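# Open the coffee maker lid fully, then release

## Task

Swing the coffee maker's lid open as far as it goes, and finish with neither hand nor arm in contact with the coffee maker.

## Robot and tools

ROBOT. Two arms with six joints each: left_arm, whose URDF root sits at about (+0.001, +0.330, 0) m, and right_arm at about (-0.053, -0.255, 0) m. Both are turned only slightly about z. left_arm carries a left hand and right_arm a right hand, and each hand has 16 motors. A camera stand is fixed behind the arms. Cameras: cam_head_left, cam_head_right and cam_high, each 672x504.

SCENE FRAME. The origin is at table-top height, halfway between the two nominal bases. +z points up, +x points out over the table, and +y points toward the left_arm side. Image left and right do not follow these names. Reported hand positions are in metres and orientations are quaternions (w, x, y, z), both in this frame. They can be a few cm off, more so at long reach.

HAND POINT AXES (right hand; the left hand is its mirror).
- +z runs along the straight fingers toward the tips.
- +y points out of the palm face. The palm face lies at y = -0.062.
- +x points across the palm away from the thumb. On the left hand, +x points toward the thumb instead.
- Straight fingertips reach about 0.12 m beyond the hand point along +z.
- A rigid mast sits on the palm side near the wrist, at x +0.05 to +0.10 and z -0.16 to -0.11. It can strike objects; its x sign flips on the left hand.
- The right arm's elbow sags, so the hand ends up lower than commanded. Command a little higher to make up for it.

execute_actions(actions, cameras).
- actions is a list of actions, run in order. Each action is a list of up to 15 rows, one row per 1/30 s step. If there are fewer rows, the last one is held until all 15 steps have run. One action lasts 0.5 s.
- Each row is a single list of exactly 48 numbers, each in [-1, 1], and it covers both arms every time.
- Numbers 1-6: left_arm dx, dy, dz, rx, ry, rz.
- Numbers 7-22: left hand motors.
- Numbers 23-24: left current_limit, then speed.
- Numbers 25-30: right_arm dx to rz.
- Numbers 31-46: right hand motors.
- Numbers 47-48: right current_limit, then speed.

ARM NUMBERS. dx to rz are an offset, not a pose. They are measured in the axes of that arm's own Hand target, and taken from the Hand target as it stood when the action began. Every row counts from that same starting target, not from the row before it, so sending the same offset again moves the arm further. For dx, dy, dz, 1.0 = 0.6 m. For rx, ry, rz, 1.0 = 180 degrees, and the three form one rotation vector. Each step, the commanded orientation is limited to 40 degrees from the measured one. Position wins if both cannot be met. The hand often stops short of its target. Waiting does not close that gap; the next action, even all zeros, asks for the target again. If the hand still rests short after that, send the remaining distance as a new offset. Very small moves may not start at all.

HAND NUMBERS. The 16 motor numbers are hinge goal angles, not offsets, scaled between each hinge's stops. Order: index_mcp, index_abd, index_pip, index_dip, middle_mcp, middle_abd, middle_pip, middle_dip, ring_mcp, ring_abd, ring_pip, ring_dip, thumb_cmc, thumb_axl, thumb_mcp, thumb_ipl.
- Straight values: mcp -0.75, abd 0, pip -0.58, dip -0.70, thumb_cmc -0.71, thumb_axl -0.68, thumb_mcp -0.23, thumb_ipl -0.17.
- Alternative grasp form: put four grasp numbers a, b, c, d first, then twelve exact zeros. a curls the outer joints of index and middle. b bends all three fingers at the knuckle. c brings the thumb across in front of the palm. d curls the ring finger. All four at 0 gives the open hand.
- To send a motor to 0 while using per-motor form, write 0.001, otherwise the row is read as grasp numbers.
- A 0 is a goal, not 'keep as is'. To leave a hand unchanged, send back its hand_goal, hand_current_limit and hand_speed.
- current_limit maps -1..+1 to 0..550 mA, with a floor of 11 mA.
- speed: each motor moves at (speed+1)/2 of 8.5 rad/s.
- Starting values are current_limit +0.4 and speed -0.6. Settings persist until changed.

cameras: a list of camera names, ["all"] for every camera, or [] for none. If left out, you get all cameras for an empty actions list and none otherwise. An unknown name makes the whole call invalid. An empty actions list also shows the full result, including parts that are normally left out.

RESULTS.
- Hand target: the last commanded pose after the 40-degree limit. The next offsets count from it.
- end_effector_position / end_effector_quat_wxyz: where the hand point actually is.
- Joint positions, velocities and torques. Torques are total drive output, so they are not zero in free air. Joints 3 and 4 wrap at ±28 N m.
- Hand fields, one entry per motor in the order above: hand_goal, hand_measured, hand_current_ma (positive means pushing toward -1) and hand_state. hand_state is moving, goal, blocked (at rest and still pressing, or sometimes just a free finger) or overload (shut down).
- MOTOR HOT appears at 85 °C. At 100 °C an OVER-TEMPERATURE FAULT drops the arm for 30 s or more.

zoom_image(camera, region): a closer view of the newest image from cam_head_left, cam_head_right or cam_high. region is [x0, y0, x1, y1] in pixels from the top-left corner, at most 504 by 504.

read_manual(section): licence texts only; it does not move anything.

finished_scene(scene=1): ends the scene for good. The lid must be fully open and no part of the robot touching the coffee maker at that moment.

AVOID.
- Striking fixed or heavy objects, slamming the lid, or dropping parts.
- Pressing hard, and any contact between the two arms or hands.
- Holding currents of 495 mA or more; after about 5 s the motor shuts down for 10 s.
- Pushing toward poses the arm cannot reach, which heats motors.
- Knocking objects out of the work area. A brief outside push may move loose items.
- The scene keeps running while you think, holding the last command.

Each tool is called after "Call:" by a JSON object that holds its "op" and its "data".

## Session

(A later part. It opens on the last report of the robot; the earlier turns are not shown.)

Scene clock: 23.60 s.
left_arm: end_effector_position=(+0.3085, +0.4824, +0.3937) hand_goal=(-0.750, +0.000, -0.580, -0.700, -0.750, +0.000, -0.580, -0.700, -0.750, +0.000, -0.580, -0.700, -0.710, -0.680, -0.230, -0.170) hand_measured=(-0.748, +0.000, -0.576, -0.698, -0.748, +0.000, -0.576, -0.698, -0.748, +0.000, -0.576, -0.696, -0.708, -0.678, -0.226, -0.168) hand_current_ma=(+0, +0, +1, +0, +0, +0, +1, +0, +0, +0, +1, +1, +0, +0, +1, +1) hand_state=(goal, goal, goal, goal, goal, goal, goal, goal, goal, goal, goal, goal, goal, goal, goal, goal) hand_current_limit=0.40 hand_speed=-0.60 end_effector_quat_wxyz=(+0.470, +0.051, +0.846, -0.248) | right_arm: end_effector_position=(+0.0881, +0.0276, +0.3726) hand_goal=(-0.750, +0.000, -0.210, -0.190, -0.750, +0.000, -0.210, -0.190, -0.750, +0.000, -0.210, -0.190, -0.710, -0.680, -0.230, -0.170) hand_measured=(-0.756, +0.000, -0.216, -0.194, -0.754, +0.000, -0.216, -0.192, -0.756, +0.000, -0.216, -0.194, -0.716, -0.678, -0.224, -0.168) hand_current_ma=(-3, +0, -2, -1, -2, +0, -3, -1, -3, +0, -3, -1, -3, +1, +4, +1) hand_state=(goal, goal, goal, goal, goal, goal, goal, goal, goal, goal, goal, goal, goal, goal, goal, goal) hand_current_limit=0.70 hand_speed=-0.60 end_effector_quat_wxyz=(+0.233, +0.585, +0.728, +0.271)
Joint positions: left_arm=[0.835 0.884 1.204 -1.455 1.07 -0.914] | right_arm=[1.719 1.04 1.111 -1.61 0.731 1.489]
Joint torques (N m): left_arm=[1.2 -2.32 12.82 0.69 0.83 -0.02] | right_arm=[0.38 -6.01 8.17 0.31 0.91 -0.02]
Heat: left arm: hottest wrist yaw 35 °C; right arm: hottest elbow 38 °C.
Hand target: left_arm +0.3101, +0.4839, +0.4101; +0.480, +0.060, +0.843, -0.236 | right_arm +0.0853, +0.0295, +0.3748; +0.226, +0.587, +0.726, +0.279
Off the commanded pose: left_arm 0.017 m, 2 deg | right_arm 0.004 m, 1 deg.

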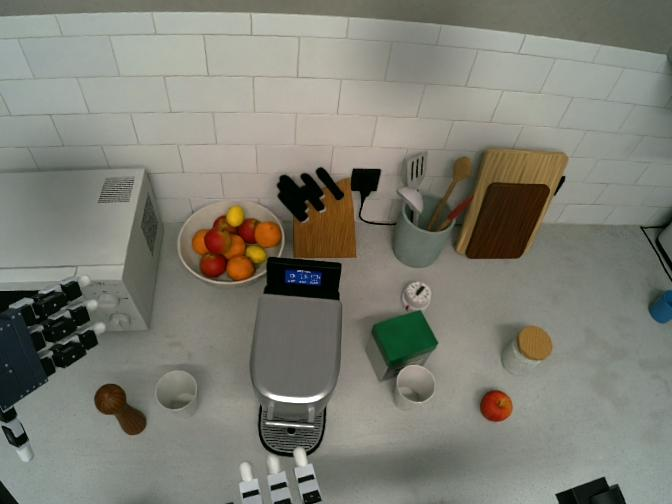

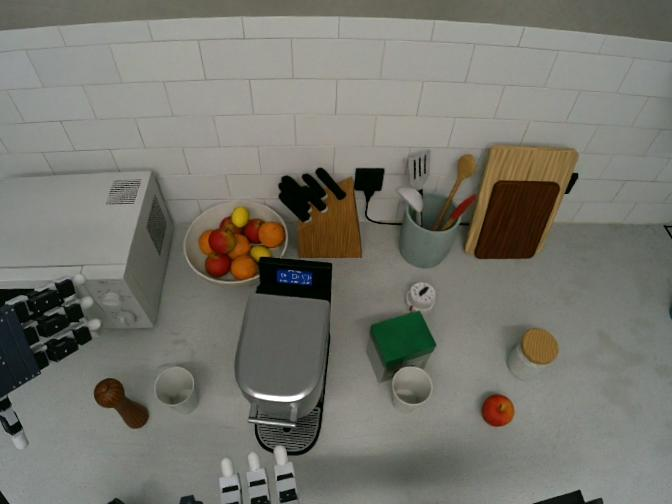

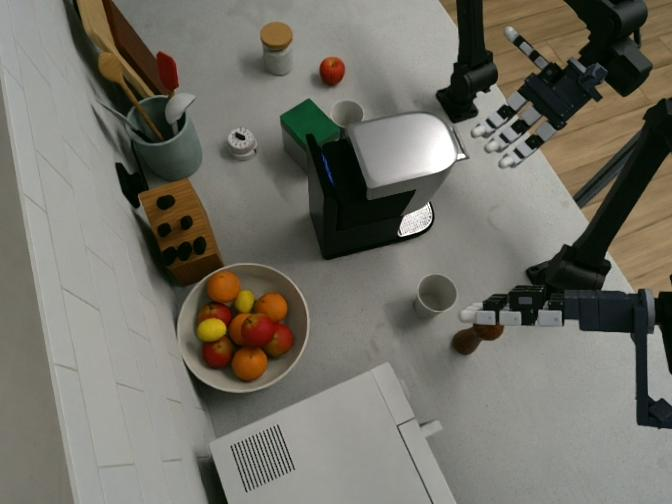

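Call:
{"op": "execute_actions", "data": {"actions": [[[0,0,0,0,0,0, 0,0,0,0,0,0,0,0,0,0,0,0,0,0,0,0, 0.4,-0.6, 0,-0.014,0.0155,0,0,0, -0.75,0,-0.21,-0.19,-0.75,0,-0.21,-0.19,-0.75,0,-0.21,-0.19,-0.71,-0.68,-0.23,-0.17, 0.7,-0.6],[0,0,0,0,0,0, 0,0,0,0,0,0,0,0,0,0,0,0,0,0,0,0, 0.4,-0.6, 0,-0.0279,0.031,0,0,0, -0.75,0,-0.21,-0.19,-0.75,0,-0.21,-0.19,-0.75,0,-0.21,-0.19,-0.71,-0.68,-0.23,-0.17, 0.7,-0.6]],[[0,0,0,0,0,0, 0,0,0,0,0,0,0,0,0,0,0,0,0,0,0,0, 0.4,-0.6, -0.0058,0.0131,0.011,0,0,0, -0.75,0,-0.21,-0.19,-0.75,0,-0.21,-0.19,-0.75,0,-0.21,-0.19,-0.71,-0.68,-0.23,-0.17, 0.7,-0.6],[0,0,0,0,0,0, 0,0,0,0,0,0,0,0,0,0,0,0,0,0,0,0, 0.4,-0.6, -0.0116,0.0262,0.0221,0,0,0, -0.75,0,-0.21,-0.19,-0.75,0,-0.21,-0.19,-0.75,0,-0.21,-0.19,-0.71,-0.68,-0.23,-0.17, 0.7,-0.6],[0,0,0,0,0,0, 0,0,0,0,0,0,0,0,0,0,0,0,0,0,0,0, 0.4,-0.6, -0.0173,0.0394,0.0332,0,0,0, -0.75,0,-0.21,-0.19,-0.75,0,-0.21,-0.19,-0.75,0,-0.21,-0.19,-0.71,-0.68,-0.23,-0.17, 0.7,-0.6],[0,0,0,0,0,0, 0,0,0,0,0,0,0,0,0,0,0,0,0,0,0,0, 0.4,-0.6, -0.0231,0.0525,0.0442,0,0,0, -0.75,0,-0.21,-0.19,-0.75,0,-0.21,-0.19,-0.75,0,-0.21,-0.19,-0.71,-0.68,-0.23,-0.17, 0.7,-0.6],[0,0,0,0,0,0, 0,0,0,0,0,0,0,0,0,0,0,0,0,0,0,0, 0.4,-0.6, -0.0289,0.0656,0.0552,0,0,0, -0.75,0,-0.21,-0.19,-0.75,0,-0.21,-0.19,-0.75,0,-0.21,-0.19,-0.71,-0.68,-0.23,-0.17, 0.7,-0.6],[0,0,0,0,0,0, 0,0,0,0,0,0,0,0,0,0,0,0,0,0,0,0, 0.4,-0.6, -0.0347,0.0787,0.0663,0,0,0, -0.75,0,-0.21,-0.19,-0.75,0,-0.21,-0.19,-0.75,0,-0.21,-0.19,-0.71,-0.68,-0.23,-0.17, 0.7,-0.6]]], "cameras": ["all"]}}

Scene clock: 26.57 s.
left_arm: end_effector_position=(+0.3085, +0.4824, +0.3937) hand_goal=(-0.750, +0.000, -0.580, -0.700, -0.750, +0.000, -0.580, -0.700, -0.750, +0.000, -0.580, -0.700, -0.710, -0.680, -0.230, -0.170) hand_measured=(-0.748, +0.000, -0.576, -0.698, -0.748, +0.000, -0.576, -0.698, -0.748, +0.000, -0.576, -0.696, -0.708, -0.678, -0.226, -0.168) hand_current_ma=(+0, +0, +1, +0, +0, +0, +1, +0, +0, +0, +1, +1, +0, +0, +1, +1) hand_state=(goal, goal, goal, goal, goal, goal, goal, goal, goal, goal, goal, goal, goal, goal, goal, goal) hand_current_limit=0.40 hand_speed=-0.60 end_effector_quat_wxyz=(+0.470, +0.051, +0.846, -0.248) | right_arm: end_effector_position=(+0.1467, +0.0227, +0.3495) hand_goal=(-0.750, +0.000, -0.210, -0.190, -0.750, +0.000, -0.210, -0.190, -0.750, +0.000, -0.210, -0.190, -0.710, -0.680, -0.230, -0.170) hand_measured=(-0.756, +0.000, -0.216, -0.194, -0.754, +0.000, -0.216, -0.192, -0.756, +0.000, -0.216, -0.194, -0.716, -0.678, -0.224, -0.168) hand_current_ma=(-3, +0, -2, -1, -2, +0, -3, -1, -3, +0, -2, -1, -3, +1, +4, +1) hand_state=(goal, goal, goal, goal, goal, goal, goal, goal, goal, goal, goal, goal, goal, goal, goal, goal) hand_current_limit=0.70 hand_speed=-0.60 end_effector_quat_wxyz=(+0.231, +0.585, +0.727, +0.273)
Joint positions: left_arm=[0.835 0.884 1.204 -1.455 1.07 -0.914] | right_arm=[1.501 0.975 1.005 -1.371 0.702 1.2]
Joint torques (N m): left_arm=[1.2 -2.32 12.79 0.7 0.83 -0.03] | right_arm=[-1.32 -5.95 8.14 0.84 0.7 -0.23]
Heat: left arm: hottest wrist yaw 35 °C; right arm: hottest elbow 38 °C.
Hand target: left_arm +0.3101, +0.4839, +0.4101; +0.480, +0.060, +0.843, -0.236 | right_arm +0.1500, +0.0220, +0.3518; +0.226, +0.587, +0.726, +0.279
Off the commanded pose: left_arm 0.017 m, 2 deg | right_arm 0.004 m, 1 deg.

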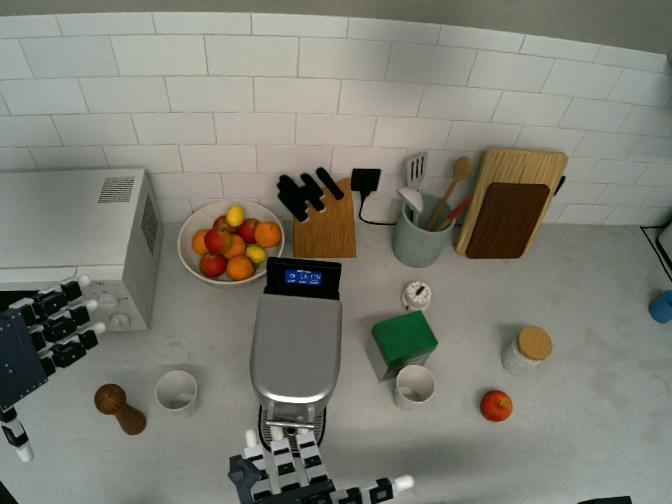

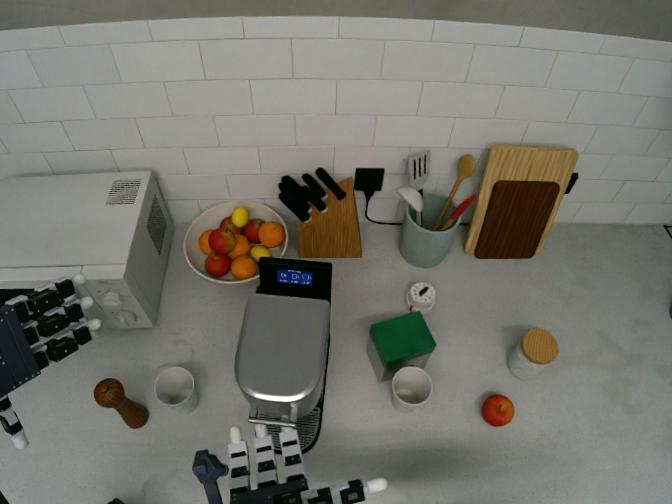

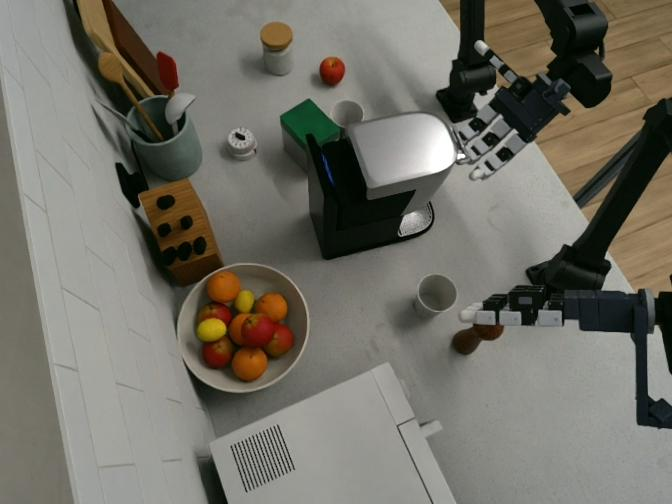

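Call:
{"op": "zoom_image", "data": {"camera": "cam_head_left", "region": [220, 384, 340, 504]}}

Call:
{"op": "zoom_image", "data": {"camera": "cam_head_right", "region": [200, 384, 320, 504]}}

Call:
{"op": "zoom_image", "data": {"camera": "cam_high", "region": [420, 90, 530, 200]}}

Scaled by 4.200 from the camera's 672x504 image, which has a finer 960x720 frame.

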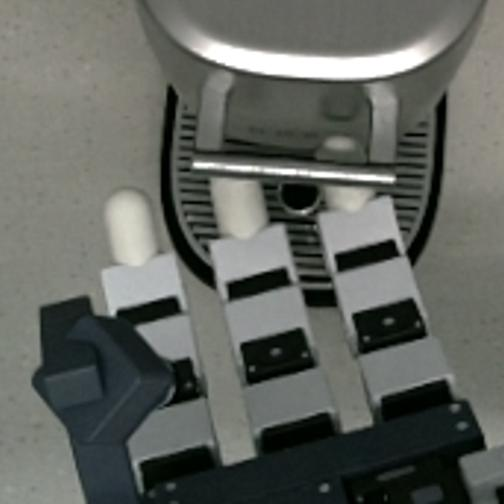

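Scaled by 4.200 from the camera's 672x504 image, which has a finer 960x720 frame.

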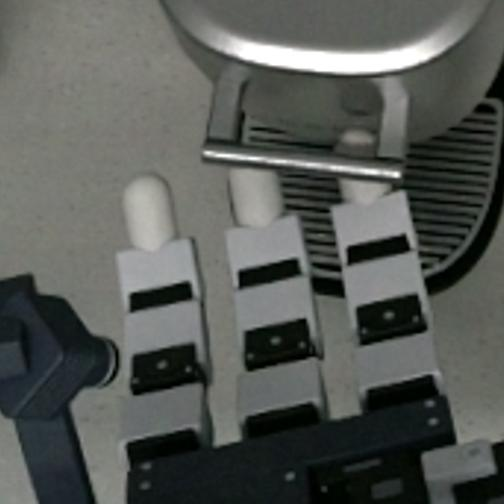

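Scaled by 4.582 from the camera's 672x504 image, which has a finer 960x720 frame.

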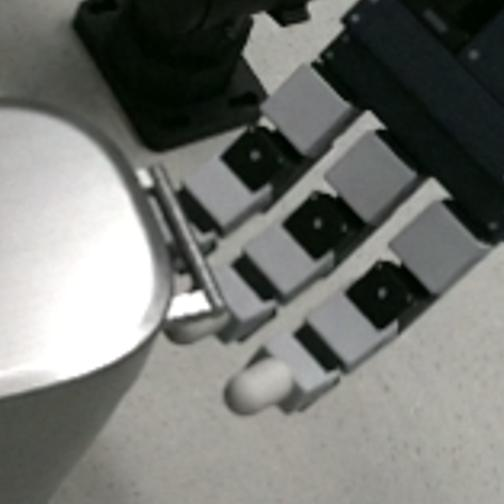

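Call:
{"op": "execute_actions", "data": {"actions": [[[0,0,0,0,0,0, 0,0,0,0,0,0,0,0,0,0,0,0,0,0,0,0, 0.4,-0.6, 0,0.0056,-0.0062,0,0,0, -0.75,0,-0.21,-0.19,-0.75,0,-0.21,-0.19,-0.75,0,-0.21,-0.19,-0.71,-0.68,-0.23,-0.17, 0.7,-0.6],[0,0,0,0,0,0, 0,0,0,0,0,0,0,0,0,0,0,0,0,0,0,0, 0.4,-0.6, 0,0.0112,-0.0124,0,0,0, -0.75,0,-0.21,-0.19,-0.75,0,-0.21,-0.19,-0.75,0,-0.21,-0.19,-0.71,-0.68,-0.23,-0.17, 0.7,-0.6],[0,0,0,0,0,0, 0,0,0,0,0,0,0,0,0,0,0,0,0,0,0,0, 0.4,-0.6, 0,0.0167,-0.0186,0,0,0, -0.75,0,-0.21,-0.19,-0.75,0,-0.21,-0.19,-0.75,0,-0.21,-0.19,-0.71,-0.68,-0.23,-0.17, 0.7,-0.6],[0,0,0,0,0,0, 0,0,0,0,0,0,0,0,0,0,0,0,0,0,0,0, 0.4,-0.6, 0,0.0223,-0.0248,0,0,0, -0.75,0,-0.21,-0.19,-0.75,0,-0.21,-0.19,-0.75,0,-0.21,-0.19,-0.71,-0.68,-0.23,-0.17, 0.7,-0.6],[0,0,0,0,0,0, 0,0,0,0,0,0,0,0,0,0,0,0,0,0,0,0, 0.4,-0.6, 0,0.0279,-0.0309,0,0,0, -0.75,0,-0.21,-0.19,-0.75,0,-0.21,-0.19,-0.75,0,-0.21,-0.19,-0.71,-0.68,-0.23,-0.17, 0.7,-0.6],[0,0,0,0,0,0, 0,0,0,0,0,0,0,0,0,0,0,0,0,0,0,0, 0.4,-0.6, 0,0.0334,-0.0371,0,0,0, -0.75,0,-0.21,-0.19,-0.75,0,-0.21,-0.19,-0.75,0,-0.21,-0.19,-0.71,-0.68,-0.23,-0.17, 0.7,-0.6],[0,0,0,0,0,0, 0,0,0,0,0,0,0,0,0,0,0,0,0,0,0,0, 0.4,-0.6, 0,0.039,-0.0433,0,0,0, -0.75,0,-0.21,-0.19,-0.75,0,-0.21,-0.19,-0.75,0,-0.21,-0.19,-0.71,-0.68,-0.23,-0.17, 0.7,-0.6],[0,0,0,0,0,0, 0,0,0,0,0,0,0,0,0,0,0,0,0,0,0,0, 0.4,-0.6, 0,0.0446,-0.0495,0,0,0, -0.75,0,-0.21,-0.19,-0.75,0,-0.21,-0.19,-0.75,0,-0.21,-0.19,-0.71,-0.68,-0.23,-0.17, 0.7,-0.6]]], "cameras": ["all"]}}

Scene clock: 28.03 s.
left_arm: end_effector_position=(+0.3085, +0.4824, +0.3937) hand_goal=(-0.750, +0.000, -0.580, -0.700, -0.750, +0.000, -0.580, -0.700, -0.750, +0.000, -0.580, -0.700, -0.710, -0.680, -0.230, -0.170) hand_measured=(-0.748, +0.000, -0.576, -0.698, -0.748, +0.000, -0.576, -0.698, -0.748, +0.000, -0.576, -0.696, -0.708, -0.678, -0.226, -0.168) hand_current_ma=(+0, +0, +1, +0, +0, +0, +1, +0, +0, +0, +1, +1, +0, +0, +1, +1) hand_state=(goal, goal, goal, goal, goal, goal, goal, goal, goal, goal, goal, goal, goal, goal, goal, goal) hand_current_limit=0.40 hand_speed=-0.60 end_effector_quat_wxyz=(+0.470, +0.051, +0.846, -0.248) | right_arm: end_effector_position=(+0.1467, +0.0196, +0.3693) hand_goal=(-0.750, +0.000, -0.210, -0.190, -0.750, +0.000, -0.210, -0.190, -0.750, +0.000, -0.210, -0.190, -0.710, -0.680, -0.230, -0.170) hand_measured=(-0.760, +0.000, -0.216, -0.194, -0.760, +0.000, -0.216, -0.192, -0.756, +0.000, -0.216, -0.194, -0.716, -0.678, -0.224, -0.168) hand_current_ma=(-6, +0, -2, -1, -6, +0, -3, -1, -3, +0, -2, -1, -3, +1, +4, +1) hand_state=(goal, goal, goal, goal, goal, goal, goal, goal, goal, goal, goal, goal, goal, goal, goal, goal) hand_current_limit=0.70 hand_speed=-0.60 end_effector_quat_wxyz=(+0.235, +0.581, +0.733, +0.264)
Joint positions: left_arm=[0.835 0.884 1.204 -1.455 1.07 -0.914] | right_arm=[1.499 0.975 1.061 -1.445 0.696 1.19]
Joint torques (N m): left_arm=[1.26 -2.32 12.82 0.7 0.83 -0.03] | right_arm=[-1.44 -5.42 11.69 -0.13 0.81 -0.2]
Heat: left arm: hottest wrist yaw 35 °C; right arm: hottest elbow 39 °C.
Hand target: left_arm +0.3101, +0.4839, +0.4101; +0.480, +0.060, +0.843, -0.236 | right_arm +0.1500, +0.0220, +0.3917; +0.226, +0.587, +0.726, +0.279
Off the commanded pose: left_arm 0.017 m, 2 deg | right_arm 0.023 m, 2 deg.

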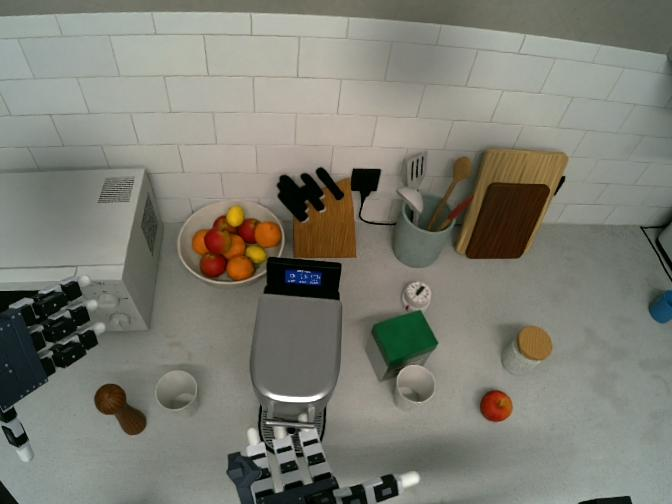

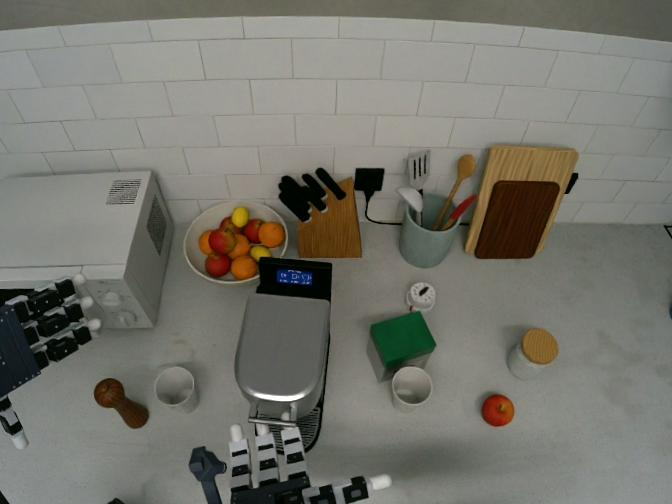

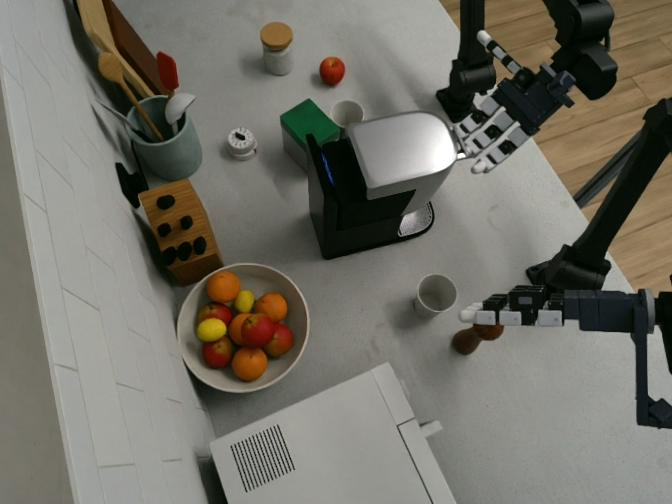

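Call:
{"op": "execute_actions", "data": {"actions": [[[0,0,0,0,0,0, 0,0,0,0,0,0,0,0,0,0,0,0,0,0,0,0, 0.4,-0.6, 0,0.0056,-0.0062,0,0,0, -0.75,0,-0.21,-0.19,-0.75,0,-0.21,-0.19,-0.75,0,-0.21,-0.19,-0.71,-0.68,-0.23,-0.17, 0.7,-0.6],[0,0,0,0,0,0, 0,0,0,0,0,0,0,0,0,0,0,0,0,0,0,0, 0.4,-0.6, 0,0.0112,-0.0124,0,0,0, -0.75,0,-0.21,-0.19,-0.75,0,-0.21,-0.19,-0.75,0,-0.21,-0.19,-0.71,-0.68,-0.23,-0.17, 0.7,-0.6],[0,0,0,0,0,0, 0,0,0,0,0,0,0,0,0,0,0,0,0,0,0,0, 0.4,-0.6, 0,0.0167,-0.0186,0,0,0, -0.75,0,-0.21,-0.19,-0.75,0,-0.21,-0.19,-0.75,0,-0.21,-0.19,-0.71,-0.68,-0.23,-0.17, 0.7,-0.6],[0,0,0,0,0,0, 0,0,0,0,0,0,0,0,0,0,0,0,0,0,0,0, 0.4,-0.6, 0,0.0223,-0.0248,0,0,0, -0.75,0,-0.21,-0.19,-0.75,0,-0.21,-0.19,-0.75,0,-0.21,-0.19,-0.71,-0.68,-0.23,-0.17, 0.7,-0.6],[0,0,0,0,0,0, 0,0,0,0,0,0,0,0,0,0,0,0,0,0,0,0, 0.4,-0.6, 0,0.0279,-0.0309,0,0,0, -0.75,0,-0.21,-0.19,-0.75,0,-0.21,-0.19,-0.75,0,-0.21,-0.19,-0.71,-0.68,-0.23,-0.17, 0.7,-0.6],[0,0,0,0,0,0, 0,0,0,0,0,0,0,0,0,0,0,0,0,0,0,0, 0.4,-0.6, 0,0.0334,-0.0371,0,0,0, -0.75,0,-0.21,-0.19,-0.75,0,-0.21,-0.19,-0.75,0,-0.21,-0.19,-0.71,-0.68,-0.23,-0.17, 0.7,-0.6],[0,0,0,0,0,0, 0,0,0,0,0,0,0,0,0,0,0,0,0,0,0,0, 0.4,-0.6, 0,0.039,-0.0433,0,0,0, -0.75,0,-0.21,-0.19,-0.75,0,-0.21,-0.19,-0.75,0,-0.21,-0.19,-0.71,-0.68,-0.23,-0.17, 0.7,-0.6],[0,0,0,0,0,0, 0,0,0,0,0,0,0,0,0,0,0,0,0,0,0,0, 0.4,-0.6, -0.001,0.0482,-0.0462,0,0,0, -0.75,0,-0.21,-0.19,-0.75,0,-0.21,-0.19,-0.75,0,-0.21,-0.19,-0.71,-0.68,-0.23,-0.17, 0.7,-0.6]]], "cameras": ["all"]}}

Scene clock: 29.37 s.
left_arm: end_effector_position=(+0.3085, +0.4824, +0.3937) hand_goal=(-0.750, +0.000, -0.580, -0.700, -0.750, +0.000, -0.580, -0.700, -0.750, +0.000, -0.580, -0.700, -0.710, -0.680, -0.230, -0.170) hand_measured=(-0.748, +0.000, -0.576, -0.698, -0.748, +0.000, -0.576, -0.698, -0.748, +0.000, -0.576, -0.696, -0.708, -0.678, -0.226, -0.168) hand_current_ma=(+0, +0, +1, +0, +0, +0, +1, +0, +0, +0, +1, +1, +0, +0, +1, +1) hand_state=(goal, goal, goal, goal, goal, goal, goal, goal, goal, goal, goal, goal, goal, goal, goal, goal) hand_current_limit=0.40 hand_speed=-0.60 end_effector_quat_wxyz=(+0.470, +0.051, +0.846, -0.248) | right_arm: end_effector_position=(+0.1491, +0.0181, +0.4126) hand_goal=(-0.750, +0.000, -0.210, -0.190, -0.750, +0.000, -0.210, -0.190, -0.750, +0.000, -0.210, -0.190, -0.710, -0.680, -0.230, -0.170) hand_measured=(-0.768, +0.004, -0.218, -0.194, -0.760, +0.000, -0.216, -0.192, -0.756, +0.000, -0.216, -0.194, -0.716, -0.678, -0.224, -0.168) hand_current_ma=(-19, +2, -5, -2, -6, +0, -3, -1, -3, +0, -2, -1, -3, +1, +4, +1) hand_state=(goal, goal, goal, goal, goal, goal, goal, goal, goal, goal, goal, goal, goal, goal, goal, goal) hand_current_limit=0.70 hand_speed=-0.60 end_effector_quat_wxyz=(+0.231, +0.583, +0.731, +0.269)
Joint positions: left_arm=[0.835 0.884 1.204 -1.455 1.07 -0.914] | right_arm=[1.489 0.982 1.178 -1.535 0.693 1.179]
Joint torques (N m): left_arm=[1.08 -2.2 12.82 0.7 0.83 -0.02] | right_arm=[-1.38 -4.13 11.69 0.02 0.82 -0.21]
Heat: left arm: hottest wrist yaw 35 °C; right arm: hottest elbow 39 °C.
Hand target: left_arm +0.3101, +0.4839, +0.4101; +0.480, +0.060, +0.843, -0.236 | right_arm +0.1530, +0.0221, +0.4318; +0.225, +0.587, +0.726, +0.279
Off the commanded pose: left_arm 0.017 m, 2 deg | right_arm 0.020 m, 2 deg.

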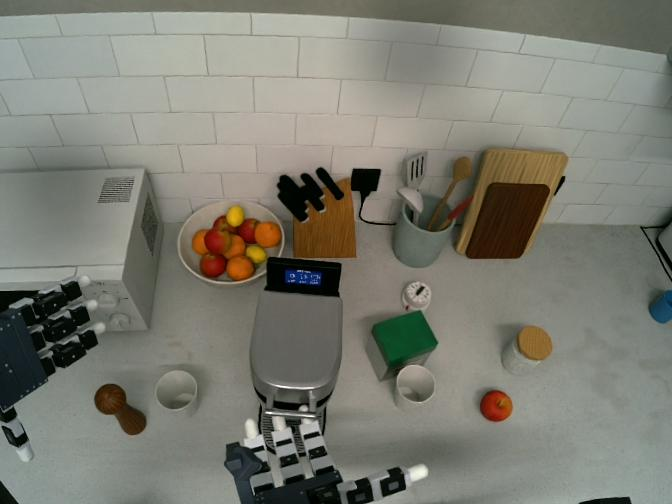

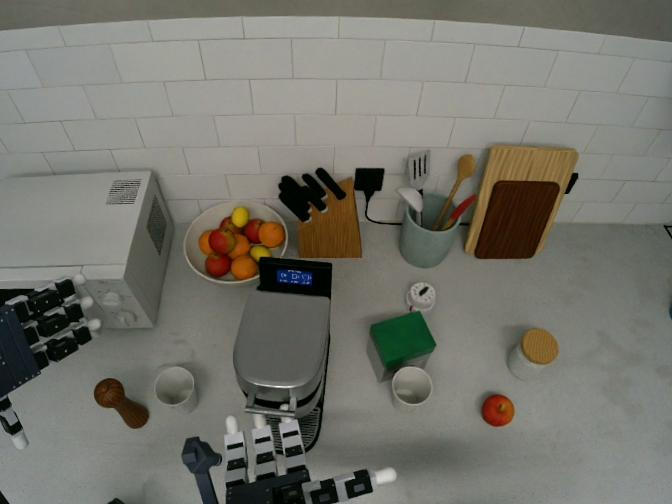

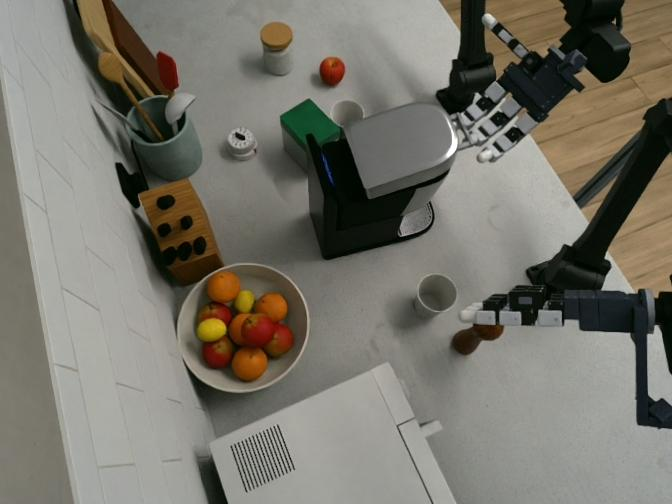

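Call:
{"op": "zoom_image", "data": {"camera": "cam_head_left", "region": [210, 250, 360, 480]}}

Call:
{"op": "zoom_image", "data": {"camera": "cam_high", "region": [290, 70, 530, 270]}}

Scaled by 2.191 from the camera's 672x504 image, which has a finer 960x720 frame.

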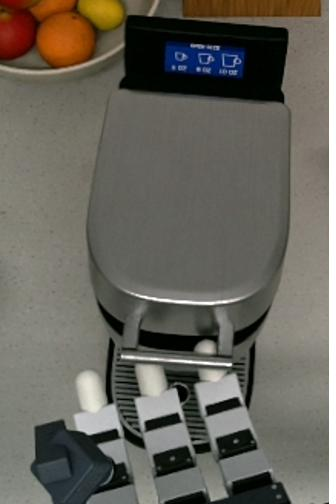

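Scaled by 2.100 from the camera's 672x504 image, which has a finer 960x720 frame.

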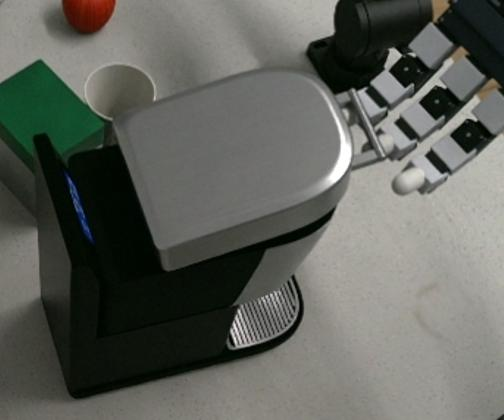

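Call:
{"op": "execute_actions", "data": {"actions": [[[0,0,0,0,0,0, 0,0,0,0,0,0,0,0,0,0,0,0,0,0,0,0, 0.4,-0.6, -0.0007,0.006,-0.004,0,0,0, -0.75,0,-0.21,-0.19,-0.75,0,-0.21,-0.19,-0.75,0,-0.21,-0.19,-0.71,-0.68,-0.23,-0.17, 0.7,-0.6],[0,0,0,0,0,0, 0,0,0,0,0,0,0,0,0,0,0,0,0,0,0,0, 0.4,-0.6, -0.0014,0.0119,-0.0081,0,0,0, -0.75,0,-0.21,-0.19,-0.75,0,-0.21,-0.19,-0.75,0,-0.21,-0.19,-0.71,-0.68,-0.23,-0.17, 0.7,-0.6],[0,0,0,0,0,0, 0,0,0,0,0,0,0,0,0,0,0,0,0,0,0,0, 0.4,-0.6, -0.0022,0.0179,-0.0122,0,0,0, -0.75,0,-0.21,-0.19,-0.75,0,-0.21,-0.19,-0.75,0,-0.21,-0.19,-0.71,-0.68,-0.23,-0.17, 0.7,-0.6],[0,0,0,0,0,0, 0,0,0,0,0,0,0,0,0,0,0,0,0,0,0,0, 0.4,-0.6, -0.0029,0.0239,-0.0162,0,0,0, -0.75,0,-0.21,-0.19,-0.75,0,-0.21,-0.19,-0.75,0,-0.21,-0.19,-0.71,-0.68,-0.23,-0.17, 0.7,-0.6],[0,0,0,0,0,0, 0,0,0,0,0,0,0,0,0,0,0,0,0,0,0,0, 0.4,-0.6, -0.0036,0.0298,-0.0203,0,0,0, -0.75,0,-0.21,-0.19,-0.75,0,-0.21,-0.19,-0.75,0,-0.21,-0.19,-0.71,-0.68,-0.23,-0.17, 0.7,-0.6],[0,0,0,0,0,0, 0,0,0,0,0,0,0,0,0,0,0,0,0,0,0,0, 0.4,-0.6, -0.0043,0.0358,-0.0243,0,0,0, -0.75,0,-0.21,-0.19,-0.75,0,-0.21,-0.19,-0.75,0,-0.21,-0.19,-0.71,-0.68,-0.23,-0.17, 0.7,-0.6],[0,0,0,0,0,0, 0,0,0,0,0,0,0,0,0,0,0,0,0,0,0,0, 0.4,-0.6, -0.005,0.0418,-0.0284,0,0,0, -0.75,0,-0.21,-0.19,-0.75,0,-0.21,-0.19,-0.75,0,-0.21,-0.19,-0.71,-0.68,-0.23,-0.17, 0.7,-0.6],[0,0,0,0,0,0, 0,0,0,0,0,0,0,0,0,0,0,0,0,0,0,0, 0.4,-0.6, -0.0058,0.0478,-0.0324,0,0,0, -0.75,0,-0.21,-0.19,-0.75,0,-0.21,-0.19,-0.75,0,-0.21,-0.19,-0.71,-0.68,-0.23,-0.17, 0.7,-0.6],[0,0,0,0,0,0, 0,0,0,0,0,0,0,0,0,0,0,0,0,0,0,0, 0.4,-0.6, -0.0065,0.0537,-0.0365,0,0,0, -0.75,0,-0.21,-0.19,-0.75,0,-0.21,-0.19,-0.75,0,-0.21,-0.19,-0.71,-0.68,-0.23,-0.17, 0.7,-0.6],[0,0,0,0,0,0, 0,0,0,0,0,0,0,0,0,0,0,0,0,0,0,0, 0.4,-0.6, -0.0072,0.0597,-0.0405,0,0,0, -0.75,0,-0.21,-0.19,-0.75,0,-0.21,-0.19,-0.75,0,-0.21,-0.19,-0.71,-0.68,-0.23,-0.17, 0.7,-0.6]],[[0,0,0,0,0,0, 0,0,0,0,0,0,0,0,0,0,0,0,0,0,0,0, 0.4,-0.6, -0.0011,0.0066,-0.003,0,0,0, -0.75,0,-0.21,-0.19,-0.75,0,-0.21,-0.19,-0.75,0,-0.21,-0.19,-0.71,-0.68,-0.23,-0.17, 0.7,-0.6],[0,0,0,0,0,0, 0,0,0,0,0,0,0,0,0,0,0,0,0,0,0,0, 0.4,-0.6, -0.0022,0.0132,-0.006,0,0,0, -0.75,0,-0.21,-0.19,-0.75,0,-0.21,-0.19,-0.75,0,-0.21,-0.19,-0.71,-0.68,-0.23,-0.17, 0.7,-0.6],[0,0,0,0,0,0, 0,0,0,0,0,0,0,0,0,0,0,0,0,0,0,0, 0.4,-0.6, -0.0034,0.0199,-0.009,0,0,0, -0.75,0,-0.21,-0.19,-0.75,0,-0.21,-0.19,-0.75,0,-0.21,-0.19,-0.71,-0.68,-0.23,-0.17, 0.7,-0.6],[0,0,0,0,0,0, 0,0,0,0,0,0,0,0,0,0,0,0,0,0,0,0, 0.4,-0.6, -0.0045,0.0265,-0.012,0,0,0, -0.75,0,-0.21,-0.19,-0.75,0,-0.21,-0.19,-0.75,0,-0.21,-0.19,-0.71,-0.68,-0.23,-0.17, 0.7,-0.6],[0,0,0,0,0,0, 0,0,0,0,0,0,0,0,0,0,0,0,0,0,0,0, 0.4,-0.6, -0.0056,0.0331,-0.015,0,0,0, -0.75,0,-0.21,-0.19,-0.75,0,-0.21,-0.19,-0.75,0,-0.21,-0.19,-0.71,-0.68,-0.23,-0.17, 0.7,-0.6],[0,0,0,0,0,0, 0,0,0,0,0,0,0,0,0,0,0,0,0,0,0,0, 0.4,-0.6, -0.0067,0.0397,-0.018,0,0,0, -0.75,0,-0.21,-0.19,-0.75,0,-0.21,-0.19,-0.75,0,-0.21,-0.19,-0.71,-0.68,-0.23,-0.17, 0.7,-0.6],[0,0,0,0,0,0, 0,0,0,0,0,0,0,0,0,0,0,0,0,0,0,0, 0.4,-0.6, -0.0078,0.0463,-0.021,0,0,0, -0.75,0,-0.21,-0.19,-0.75,0,-0.21,-0.19,-0.75,0,-0.21,-0.19,-0.71,-0.68,-0.23,-0.17, 0.7,-0.6],[0,0,0,0,0,0, 0,0,0,0,0,0,0,0,0,0,0,0,0,0,0,0, 0.4,-0.6, -0.009,0.053,-0.024,0,0,0, -0.75,0,-0.21,-0.19,-0.75,0,-0.21,-0.19,-0.75,0,-0.21,-0.19,-0.71,-0.68,-0.23,-0.17, 0.7,-0.6],[0,0,0,0,0,0, 0,0,0,0,0,0,0,0,0,0,0,0,0,0,0,0, 0.4,-0.6, -0.0101,0.0596,-0.027,0,0,0, -0.75,0,-0.21,-0.19,-0.75,0,-0.21,-0.19,-0.75,0,-0.21,-0.19,-0.71,-0.68,-0.23,-0.17, 0.7,-0.6],[0,0,0,0,0,0, 0,0,0,0,0,0,0,0,0,0,0,0,0,0,0,0, 0.4,-0.6, -0.0112,0.0662,-0.03,0,0,0, -0.75,0,-0.21,-0.19,-0.75,0,-0.21,-0.19,-0.75,0,-0.21,-0.19,-0.71,-0.68,-0.23,-0.17, 0.7,-0.6]]], "cameras": ["all"]}}

Scene clock: 32.10 s.
left_arm: end_effector_position=(+0.3085, +0.4824, +0.3937) hand_goal=(-0.750, +0.000, -0.580, -0.700, -0.750, +0.000, -0.580, -0.700, -0.750, +0.000, -0.580, -0.700, -0.710, -0.680, -0.230, -0.170) hand_measured=(-0.748, +0.000, -0.576, -0.698, -0.748, +0.000, -0.576, -0.698, -0.748, +0.000, -0.576, -0.696, -0.708, -0.678, -0.226, -0.168) hand_current_ma=(+0, +0, +1, +0, +0, +0, +1, +0, +0, +0, +1, +1, +0, +0, +1, +1) hand_state=(goal, goal, goal, goal, goal, goal, goal, goal, goal, goal, goal, goal, goal, goal, goal, goal) hand_current_limit=0.40 hand_speed=-0.60 end_effector_quat_wxyz=(+0.470, +0.051, +0.846, -0.248) | right_arm: end_effector_position=(+0.1784, +0.0155, +0.4966) hand_goal=(-0.750, +0.000, -0.210, -0.190, -0.750, +0.000, -0.210, -0.190, -0.750, +0.000, -0.210, -0.190, -0.710, -0.680, -0.230, -0.170) hand_measured=(-0.766, +0.002, -0.216, -0.194, -0.760, +0.000, -0.216, -0.192, -0.756, +0.000, -0.216, -0.194, -0.716, -0.678, -0.224, -0.168) hand_current_ma=(-15, +1, -3, -1, -6, +0, -3, -1, -3, +0, -2, -1, -3, +1, +4, +1) hand_state=(goal, goal, goal, goal, goal, goal, goal, goal, goal, goal, goal, goal, goal, goal, goal, goal) hand_current_limit=0.70 hand_speed=-0.60 end_effector_quat_wxyz=(+0.230, +0.584, +0.730, +0.270)
Joint positions: left_arm=[0.835 0.884 1.204 -1.455 1.07 -0.914] | right_arm=[1.376 1.033 1.434 -1.649 0.662 1.041]
Joint torques (N m): left_arm=[1.26 -2.26 12.79 0.73 0.82 -0.02] | right_arm=[-1.55 -4.72 11.11 0.25 0.69 -0.23]
Heat: left arm: hottest wrist yaw 35 °C; right arm: hottest elbow 39 °C.
Hand target: left_arm +0.3101, +0.4839, +0.4101; +0.480, +0.060, +0.843, -0.236 | right_arm +0.1824, +0.0172, +0.5136; +0.225, +0.587, +0.726, +0.279
Off the commanded pose: left_arm 0.017 m, 2 deg | right_arm 0.018 m, 1 deg.

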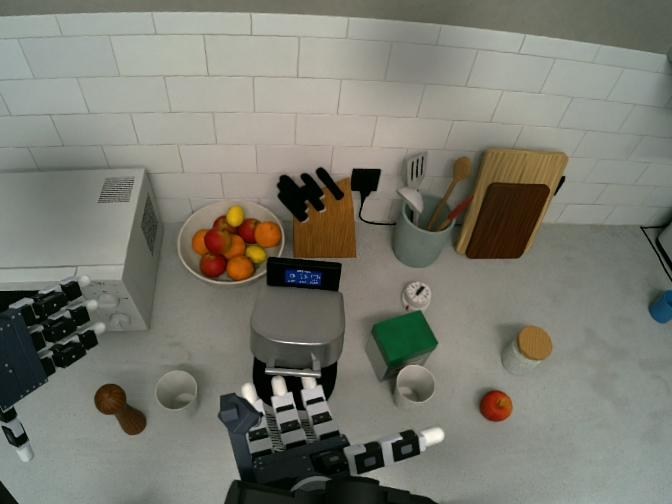

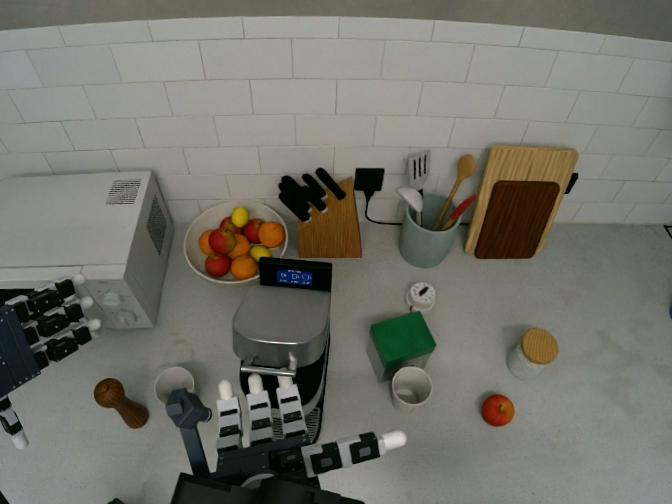

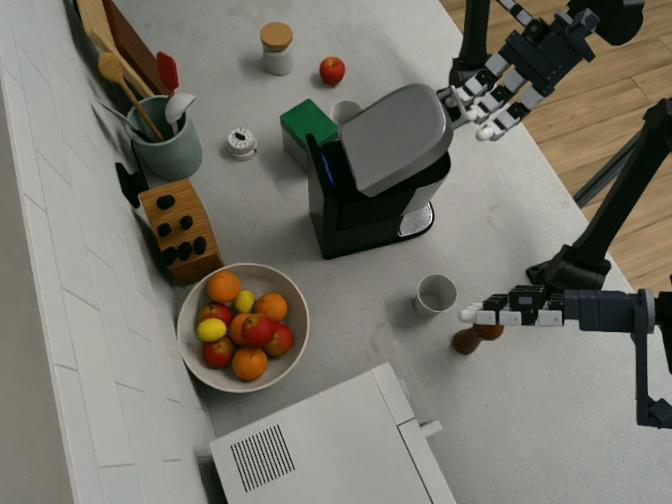

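Call:
{"op": "zoom_image", "data": {"camera": "cam_high", "region": [290, 50, 530, 270]}}

Call:
{"op": "zoom_image", "data": {"camera": "cam_head_right", "region": [190, 250, 350, 470]}}

Scaled by 2.100 from the camera's 672x504 image, which has a finer 960x720 frame.

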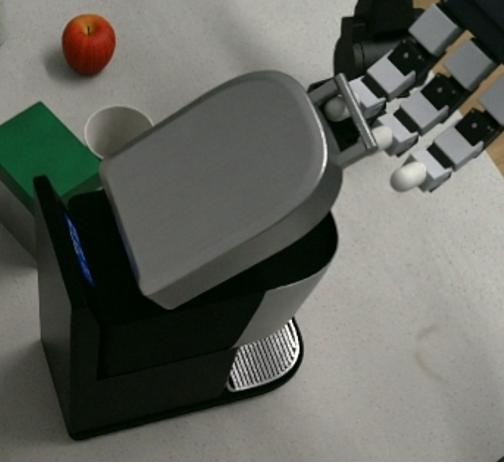

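Scaled by 2.291 from the camera's 672x504 image, which has a finer 960x720 frame.

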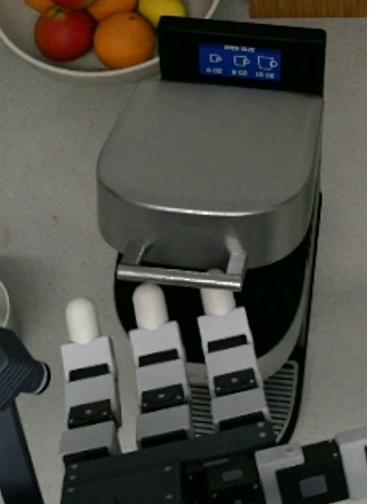

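Call:
{"op": "execute_actions", "data": {"actions": [[[0,0,0,0,0,0, 0,0,0,0,0,0,0,0,0,0,0,0,0,0,0,0, 0.4,-0.6, -0.0021,0.0105,-0.004,-0.0056,0,0, -0.75,0,-0.21,-0.19,-0.75,0,-0.21,-0.19,-0.75,0,-0.21,-0.19,-0.71,-0.68,-0.23,-0.17, 0.7,-0.6],[0,0,0,0,0,0, 0,0,0,0,0,0,0,0,0,0,0,0,0,0,0,0, 0.4,-0.6, -0.0043,0.0211,-0.0079,-0.0111,0,0, -0.75,0,-0.21,-0.19,-0.75,0,-0.21,-0.19,-0.75,0,-0.21,-0.19,-0.71,-0.68,-0.23,-0.17, 0.7,-0.6],[0,0,0,0,0,0, 0,0,0,0,0,0,0,0,0,0,0,0,0,0,0,0, 0.4,-0.6, -0.0064,0.0316,-0.0118,-0.0167,0,0, -0.75,0,-0.21,-0.19,-0.75,0,-0.21,-0.19,-0.75,0,-0.21,-0.19,-0.71,-0.68,-0.23,-0.17, 0.7,-0.6],[0,0,0,0,0,0, 0,0,0,0,0,0,0,0,0,0,0,0,0,0,0,0, 0.4,-0.6, -0.0085,0.0422,-0.0158,-0.0222,0,0, -0.75,0,-0.21,-0.19,-0.75,0,-0.21,-0.19,-0.75,0,-0.21,-0.19,-0.71,-0.68,-0.23,-0.17, 0.7,-0.6],[0,0,0,0,0,0, 0,0,0,0,0,0,0,0,0,0,0,0,0,0,0,0, 0.4,-0.6, -0.0107,0.0527,-0.0198,-0.0278,0,0, -0.75,0,-0.21,-0.19,-0.75,0,-0.21,-0.19,-0.75,0,-0.21,-0.19,-0.71,-0.68,-0.23,-0.17, 0.7,-0.6],[0,0,0,0,0,0, 0,0,0,0,0,0,0,0,0,0,0,0,0,0,0,0, 0.4,-0.6, -0.0128,0.0633,-0.0237,-0.0333,0,0, -0.75,0,-0.21,-0.19,-0.75,0,-0.21,-0.19,-0.75,0,-0.21,-0.19,-0.71,-0.68,-0.23,-0.17, 0.7,-0.6],[0,0,0,0,0,0, 0,0,0,0,0,0,0,0,0,0,0,0,0,0,0,0, 0.4,-0.6, -0.0149,0.0738,-0.0277,-0.0389,0,0, -0.75,0,-0.21,-0.19,-0.75,0,-0.21,-0.19,-0.75,0,-0.21,-0.19,-0.71,-0.68,-0.23,-0.17, 0.7,-0.6],[0,0,0,0,0,0, 0,0,0,0,0,0,0,0,0,0,0,0,0,0,0,0, 0.4,-0.6, -0.017,0.0844,-0.0316,-0.0445,0,0, -0.75,0,-0.21,-0.19,-0.75,0,-0.21,-0.19,-0.75,0,-0.21,-0.19,-0.71,-0.68,-0.23,-0.17, 0.7,-0.6],[0,0,0,0,0,0, 0,0,0,0,0,0,0,0,0,0,0,0,0,0,0,0, 0.4,-0.6, -0.0192,0.0949,-0.0355,-0.05,0,0, -0.75,0,-0.21,-0.19,-0.75,0,-0.21,-0.19,-0.75,0,-0.21,-0.19,-0.71,-0.68,-0.23,-0.17, 0.7,-0.6],[0,0,0,0,0,0, 0,0,0,0,0,0,0,0,0,0,0,0,0,0,0,0, 0.4,-0.6, -0.0213,0.1055,-0.0395,-0.0556,0,0, -0.75,0,-0.21,-0.19,-0.75,0,-0.21,-0.19,-0.75,0,-0.21,-0.19,-0.71,-0.68,-0.23,-0.17, 0.7,-0.6]]], "cameras": ["all"]}}

Call:
{"op": "zoom_image", "data": {"camera": "cam_high", "region": [290, 50, 530, 270]}}

Call:
{"op": "zoom_image", "data": {"camera": "cam_head_right", "region": [190, 250, 350, 470]}}

Scene clock: 34.20 s.
left_arm: end_effector_position=(+0.3085, +0.4824, +0.3937) hand_goal=(-0.750, +0.000, -0.580, -0.700, -0.750, +0.000, -0.580, -0.700, -0.750, +0.000, -0.580, -0.700, -0.710, -0.680, -0.230, -0.170) hand_measured=(-0.748, +0.000, -0.576, -0.698, -0.748, +0.000, -0.576, -0.698, -0.748, +0.000, -0.576, -0.696, -0.708, -0.678, -0.226, -0.168) hand_current_ma=(+0, +0, +1, +0, +0, +0, +1, +0, +0, +0, +1, +1, +0, +0, +1, +1) hand_state=(goal, goal, goal, goal, goal, goal, goal, goal, goal, goal, goal, goal, goal, goal, goal, goal) hand_current_limit=0.40 hand_speed=-0.60 end_effector_quat_wxyz=(+0.470, +0.051, +0.846, -0.248) | right_arm: end_effector_position=(+0.2116, +0.0130, +0.5508) hand_goal=(-0.750, +0.000, -0.210, -0.190, -0.750, +0.000, -0.210, -0.190, -0.750, +0.000, -0.210, -0.190, -0.710, -0.680, -0.230, -0.170) hand_measured=(-0.766, +0.002, -0.216, -0.194, -0.760, +0.000, -0.216, -0.192, -0.756, +0.000, -0.216, -0.194, -0.716, -0.678, -0.224, -0.168) hand_current_ma=(-15, +1, -3, -1, -6, +0, -3, -1, -3, +0, -2, -1, -3, +1, +4, +1) hand_state=(goal, goal, goal, goal, goal, goal, goal, goal, goal, goal, goal, goal, goal, goal, goal, goal) hand_current_limit=0.70 hand_speed=-0.60 end_effector_quat_wxyz=(+0.286, +0.561, +0.709, +0.317)
Joint positions: left_arm=[0.835 0.884 1.204 -1.455 1.07 -0.914] | right_arm=[1.285 1.034 1.492 -1.538 0.767 0.849]
Joint torques (N m): left_arm=[1.2 -2.26 12.89 0.68 0.83 -0.03] | right_arm=[-0.91 -5.71 11.07 1.37 0.72 -0.29]
Heat: left arm: hottest elbow 35 °C; right arm: hottest elbow 40 °C.
Hand target: left_arm +0.3101, +0.4839, +0.4101; +0.480, +0.060, +0.843, -0.236 | right_arm +0.2156, +0.0110, +0.5738; +0.276, +0.565, +0.699, +0.341
Off the commanded pose: left_arm 0.017 m, 2 deg | right_arm 0.023 m, 3 deg.

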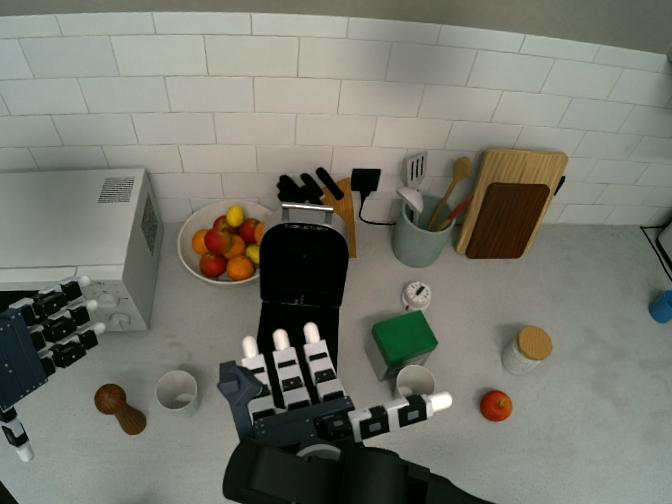

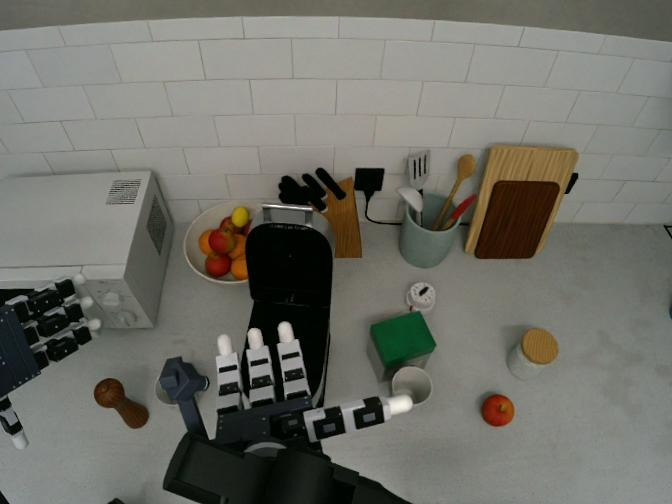

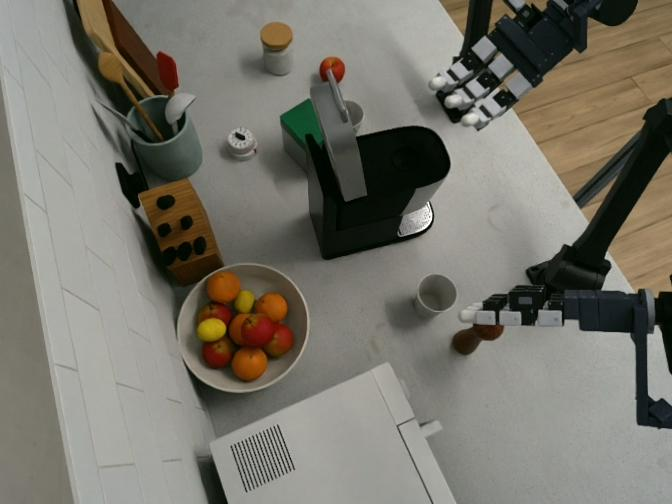

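Scaled by 2.100 from the camera's 672x504 image, which has a finer 960x720 frame.

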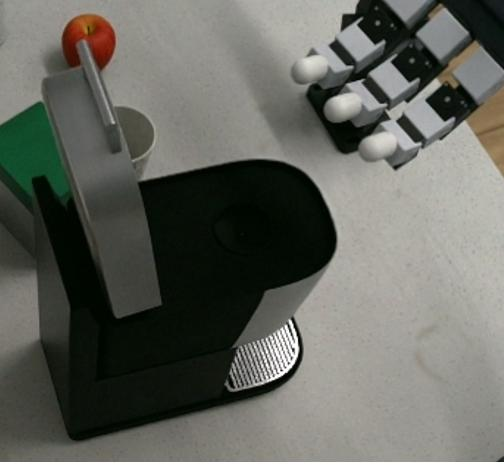

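Scaled by 2.291 from the camera's 672x504 image, which has a finer 960x720 frame.

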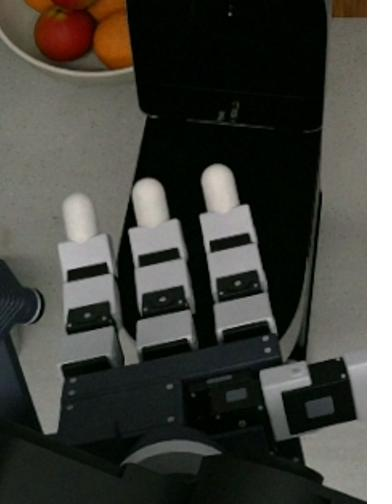

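Call:
{"op": "execute_actions", "data": {"actions": []}}

Call:
{"op": "zoom_image", "data": {"camera": "cam_high", "region": [290, 50, 470, 270]}}

Call:
{"op": "zoom_image", "data": {"camera": "cam_head_left", "region": [230, 190, 370, 350]}}

Scene clock: 34.33 s.
left_arm: end_effector_position=(+0.3085, +0.4824, +0.3937) hand_goal=(-0.750, +0.000, -0.580, -0.700, -0.750, +0.000, -0.580, -0.700, -0.750, +0.000, -0.580, -0.700, -0.710, -0.680, -0.230, -0.170) hand_measured=(-0.748, +0.000, -0.576, -0.698, -0.748, +0.000, -0.576, -0.698, -0.748, +0.000, -0.576, -0.696, -0.708, -0.678, -0.226, -0.168) hand_current_ma=(+0, +0, +1, +0, +0, +0, +1, +0, +0, +0, +1, +1, +0, +0, +1, +1) hand_state=(goal, goal, goal, goal, goal, goal, goal, goal, goal, goal, goal, goal, goal, goal, goal, goal) hand_current_limit=0.40 hand_speed=-0.60 end_effector_quat_wxyz=(+0.470, +0.051, +0.846, -0.248) | right_arm: end_effector_position=(+0.2116, +0.0130, +0.5508) hand_goal=(-0.750, +0.000, -0.210, -0.190, -0.750, +0.000, -0.210, -0.190, -0.750, +0.000, -0.210, -0.190, -0.710, -0.680, -0.230, -0.170) hand_measured=(-0.766, +0.002, -0.216, -0.194, -0.760, +0.000, -0.216, -0.192, -0.756, +0.000, -0.216, -0.194, -0.716, -0.678, -0.224, -0.168) hand_current_ma=(-15, +1, -3, -1, -6, +0, -3, -1, -3, +0, -2, -1, -3, +1, +4, +1) hand_state=(goal, goal, goal, goal, goal, goal, goal, goal, goal, goal, goal, goal, goal, goal, goal, goal) hand_current_limit=0.70 hand_speed=-0.60 end_effector_quat_wxyz=(+0.286, +0.561, +0.709, +0.317)
Joint positions: left_arm=[0.835 0.884 1.204 -1.455 1.07 -0.914] | right_arm=[1.285 1.034 1.492 -1.538 0.767 0.849]
Joint velocities: within noise
Joint torques (N m): left_arm=[1.2 -2.43 12.79 0.7 0.83 -0.02] | right_arm=[-1.14 -5.71 11.1 1.44 0.72 -0.23]
Motor temperatures (°C): left_arm=[27 28 35 30 35 29] | right_arm=[32 37 40 30 28 28]
Heat: left arm: hottest elbow 35 °C; right arm: hottest elbow 40 °C.
Hand target: left_arm +0.3101, +0.4839, +0.4101; +0.480, +0.060, +0.843, -0.236 | right_arm +0.2156, +0.0110, +0.5738; +0.276, +0.565, +0.699, +0.341
Off the commanded pose: left_arm 0.017 m, 2 deg | right_arm 0.023 m, 3 deg.

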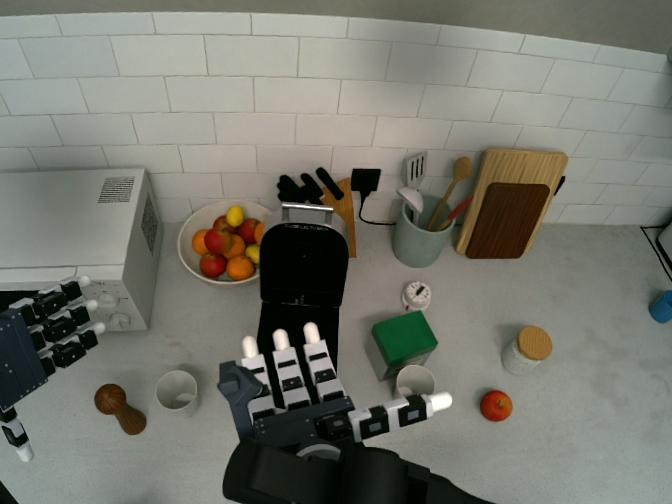

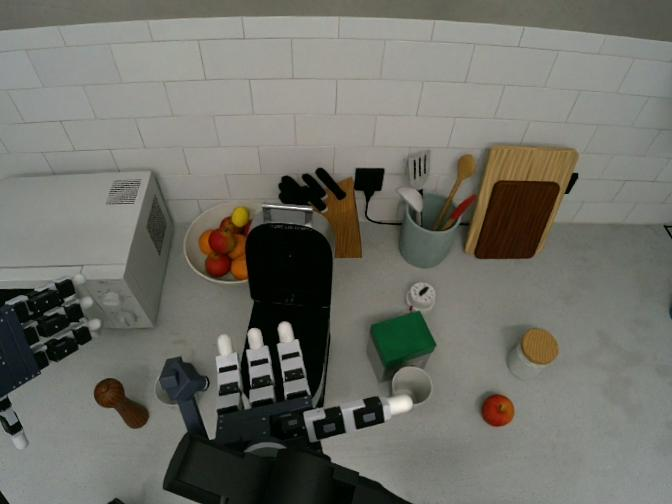

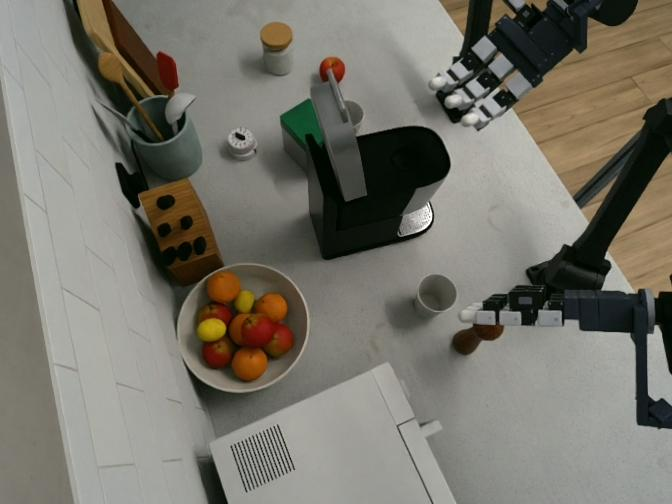

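Scaled by 2.291 from the camera's 672x504 image, which has a finer 960x720 frame.

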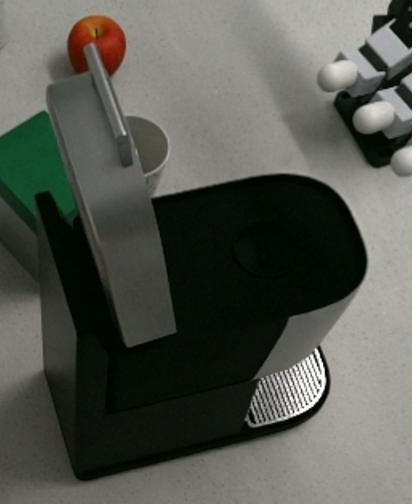

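Scaled by 3.150 from the camera's 672x504 image, which has a finer 960x720 frame.

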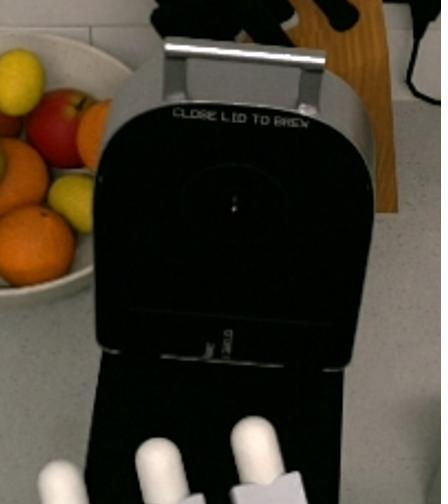

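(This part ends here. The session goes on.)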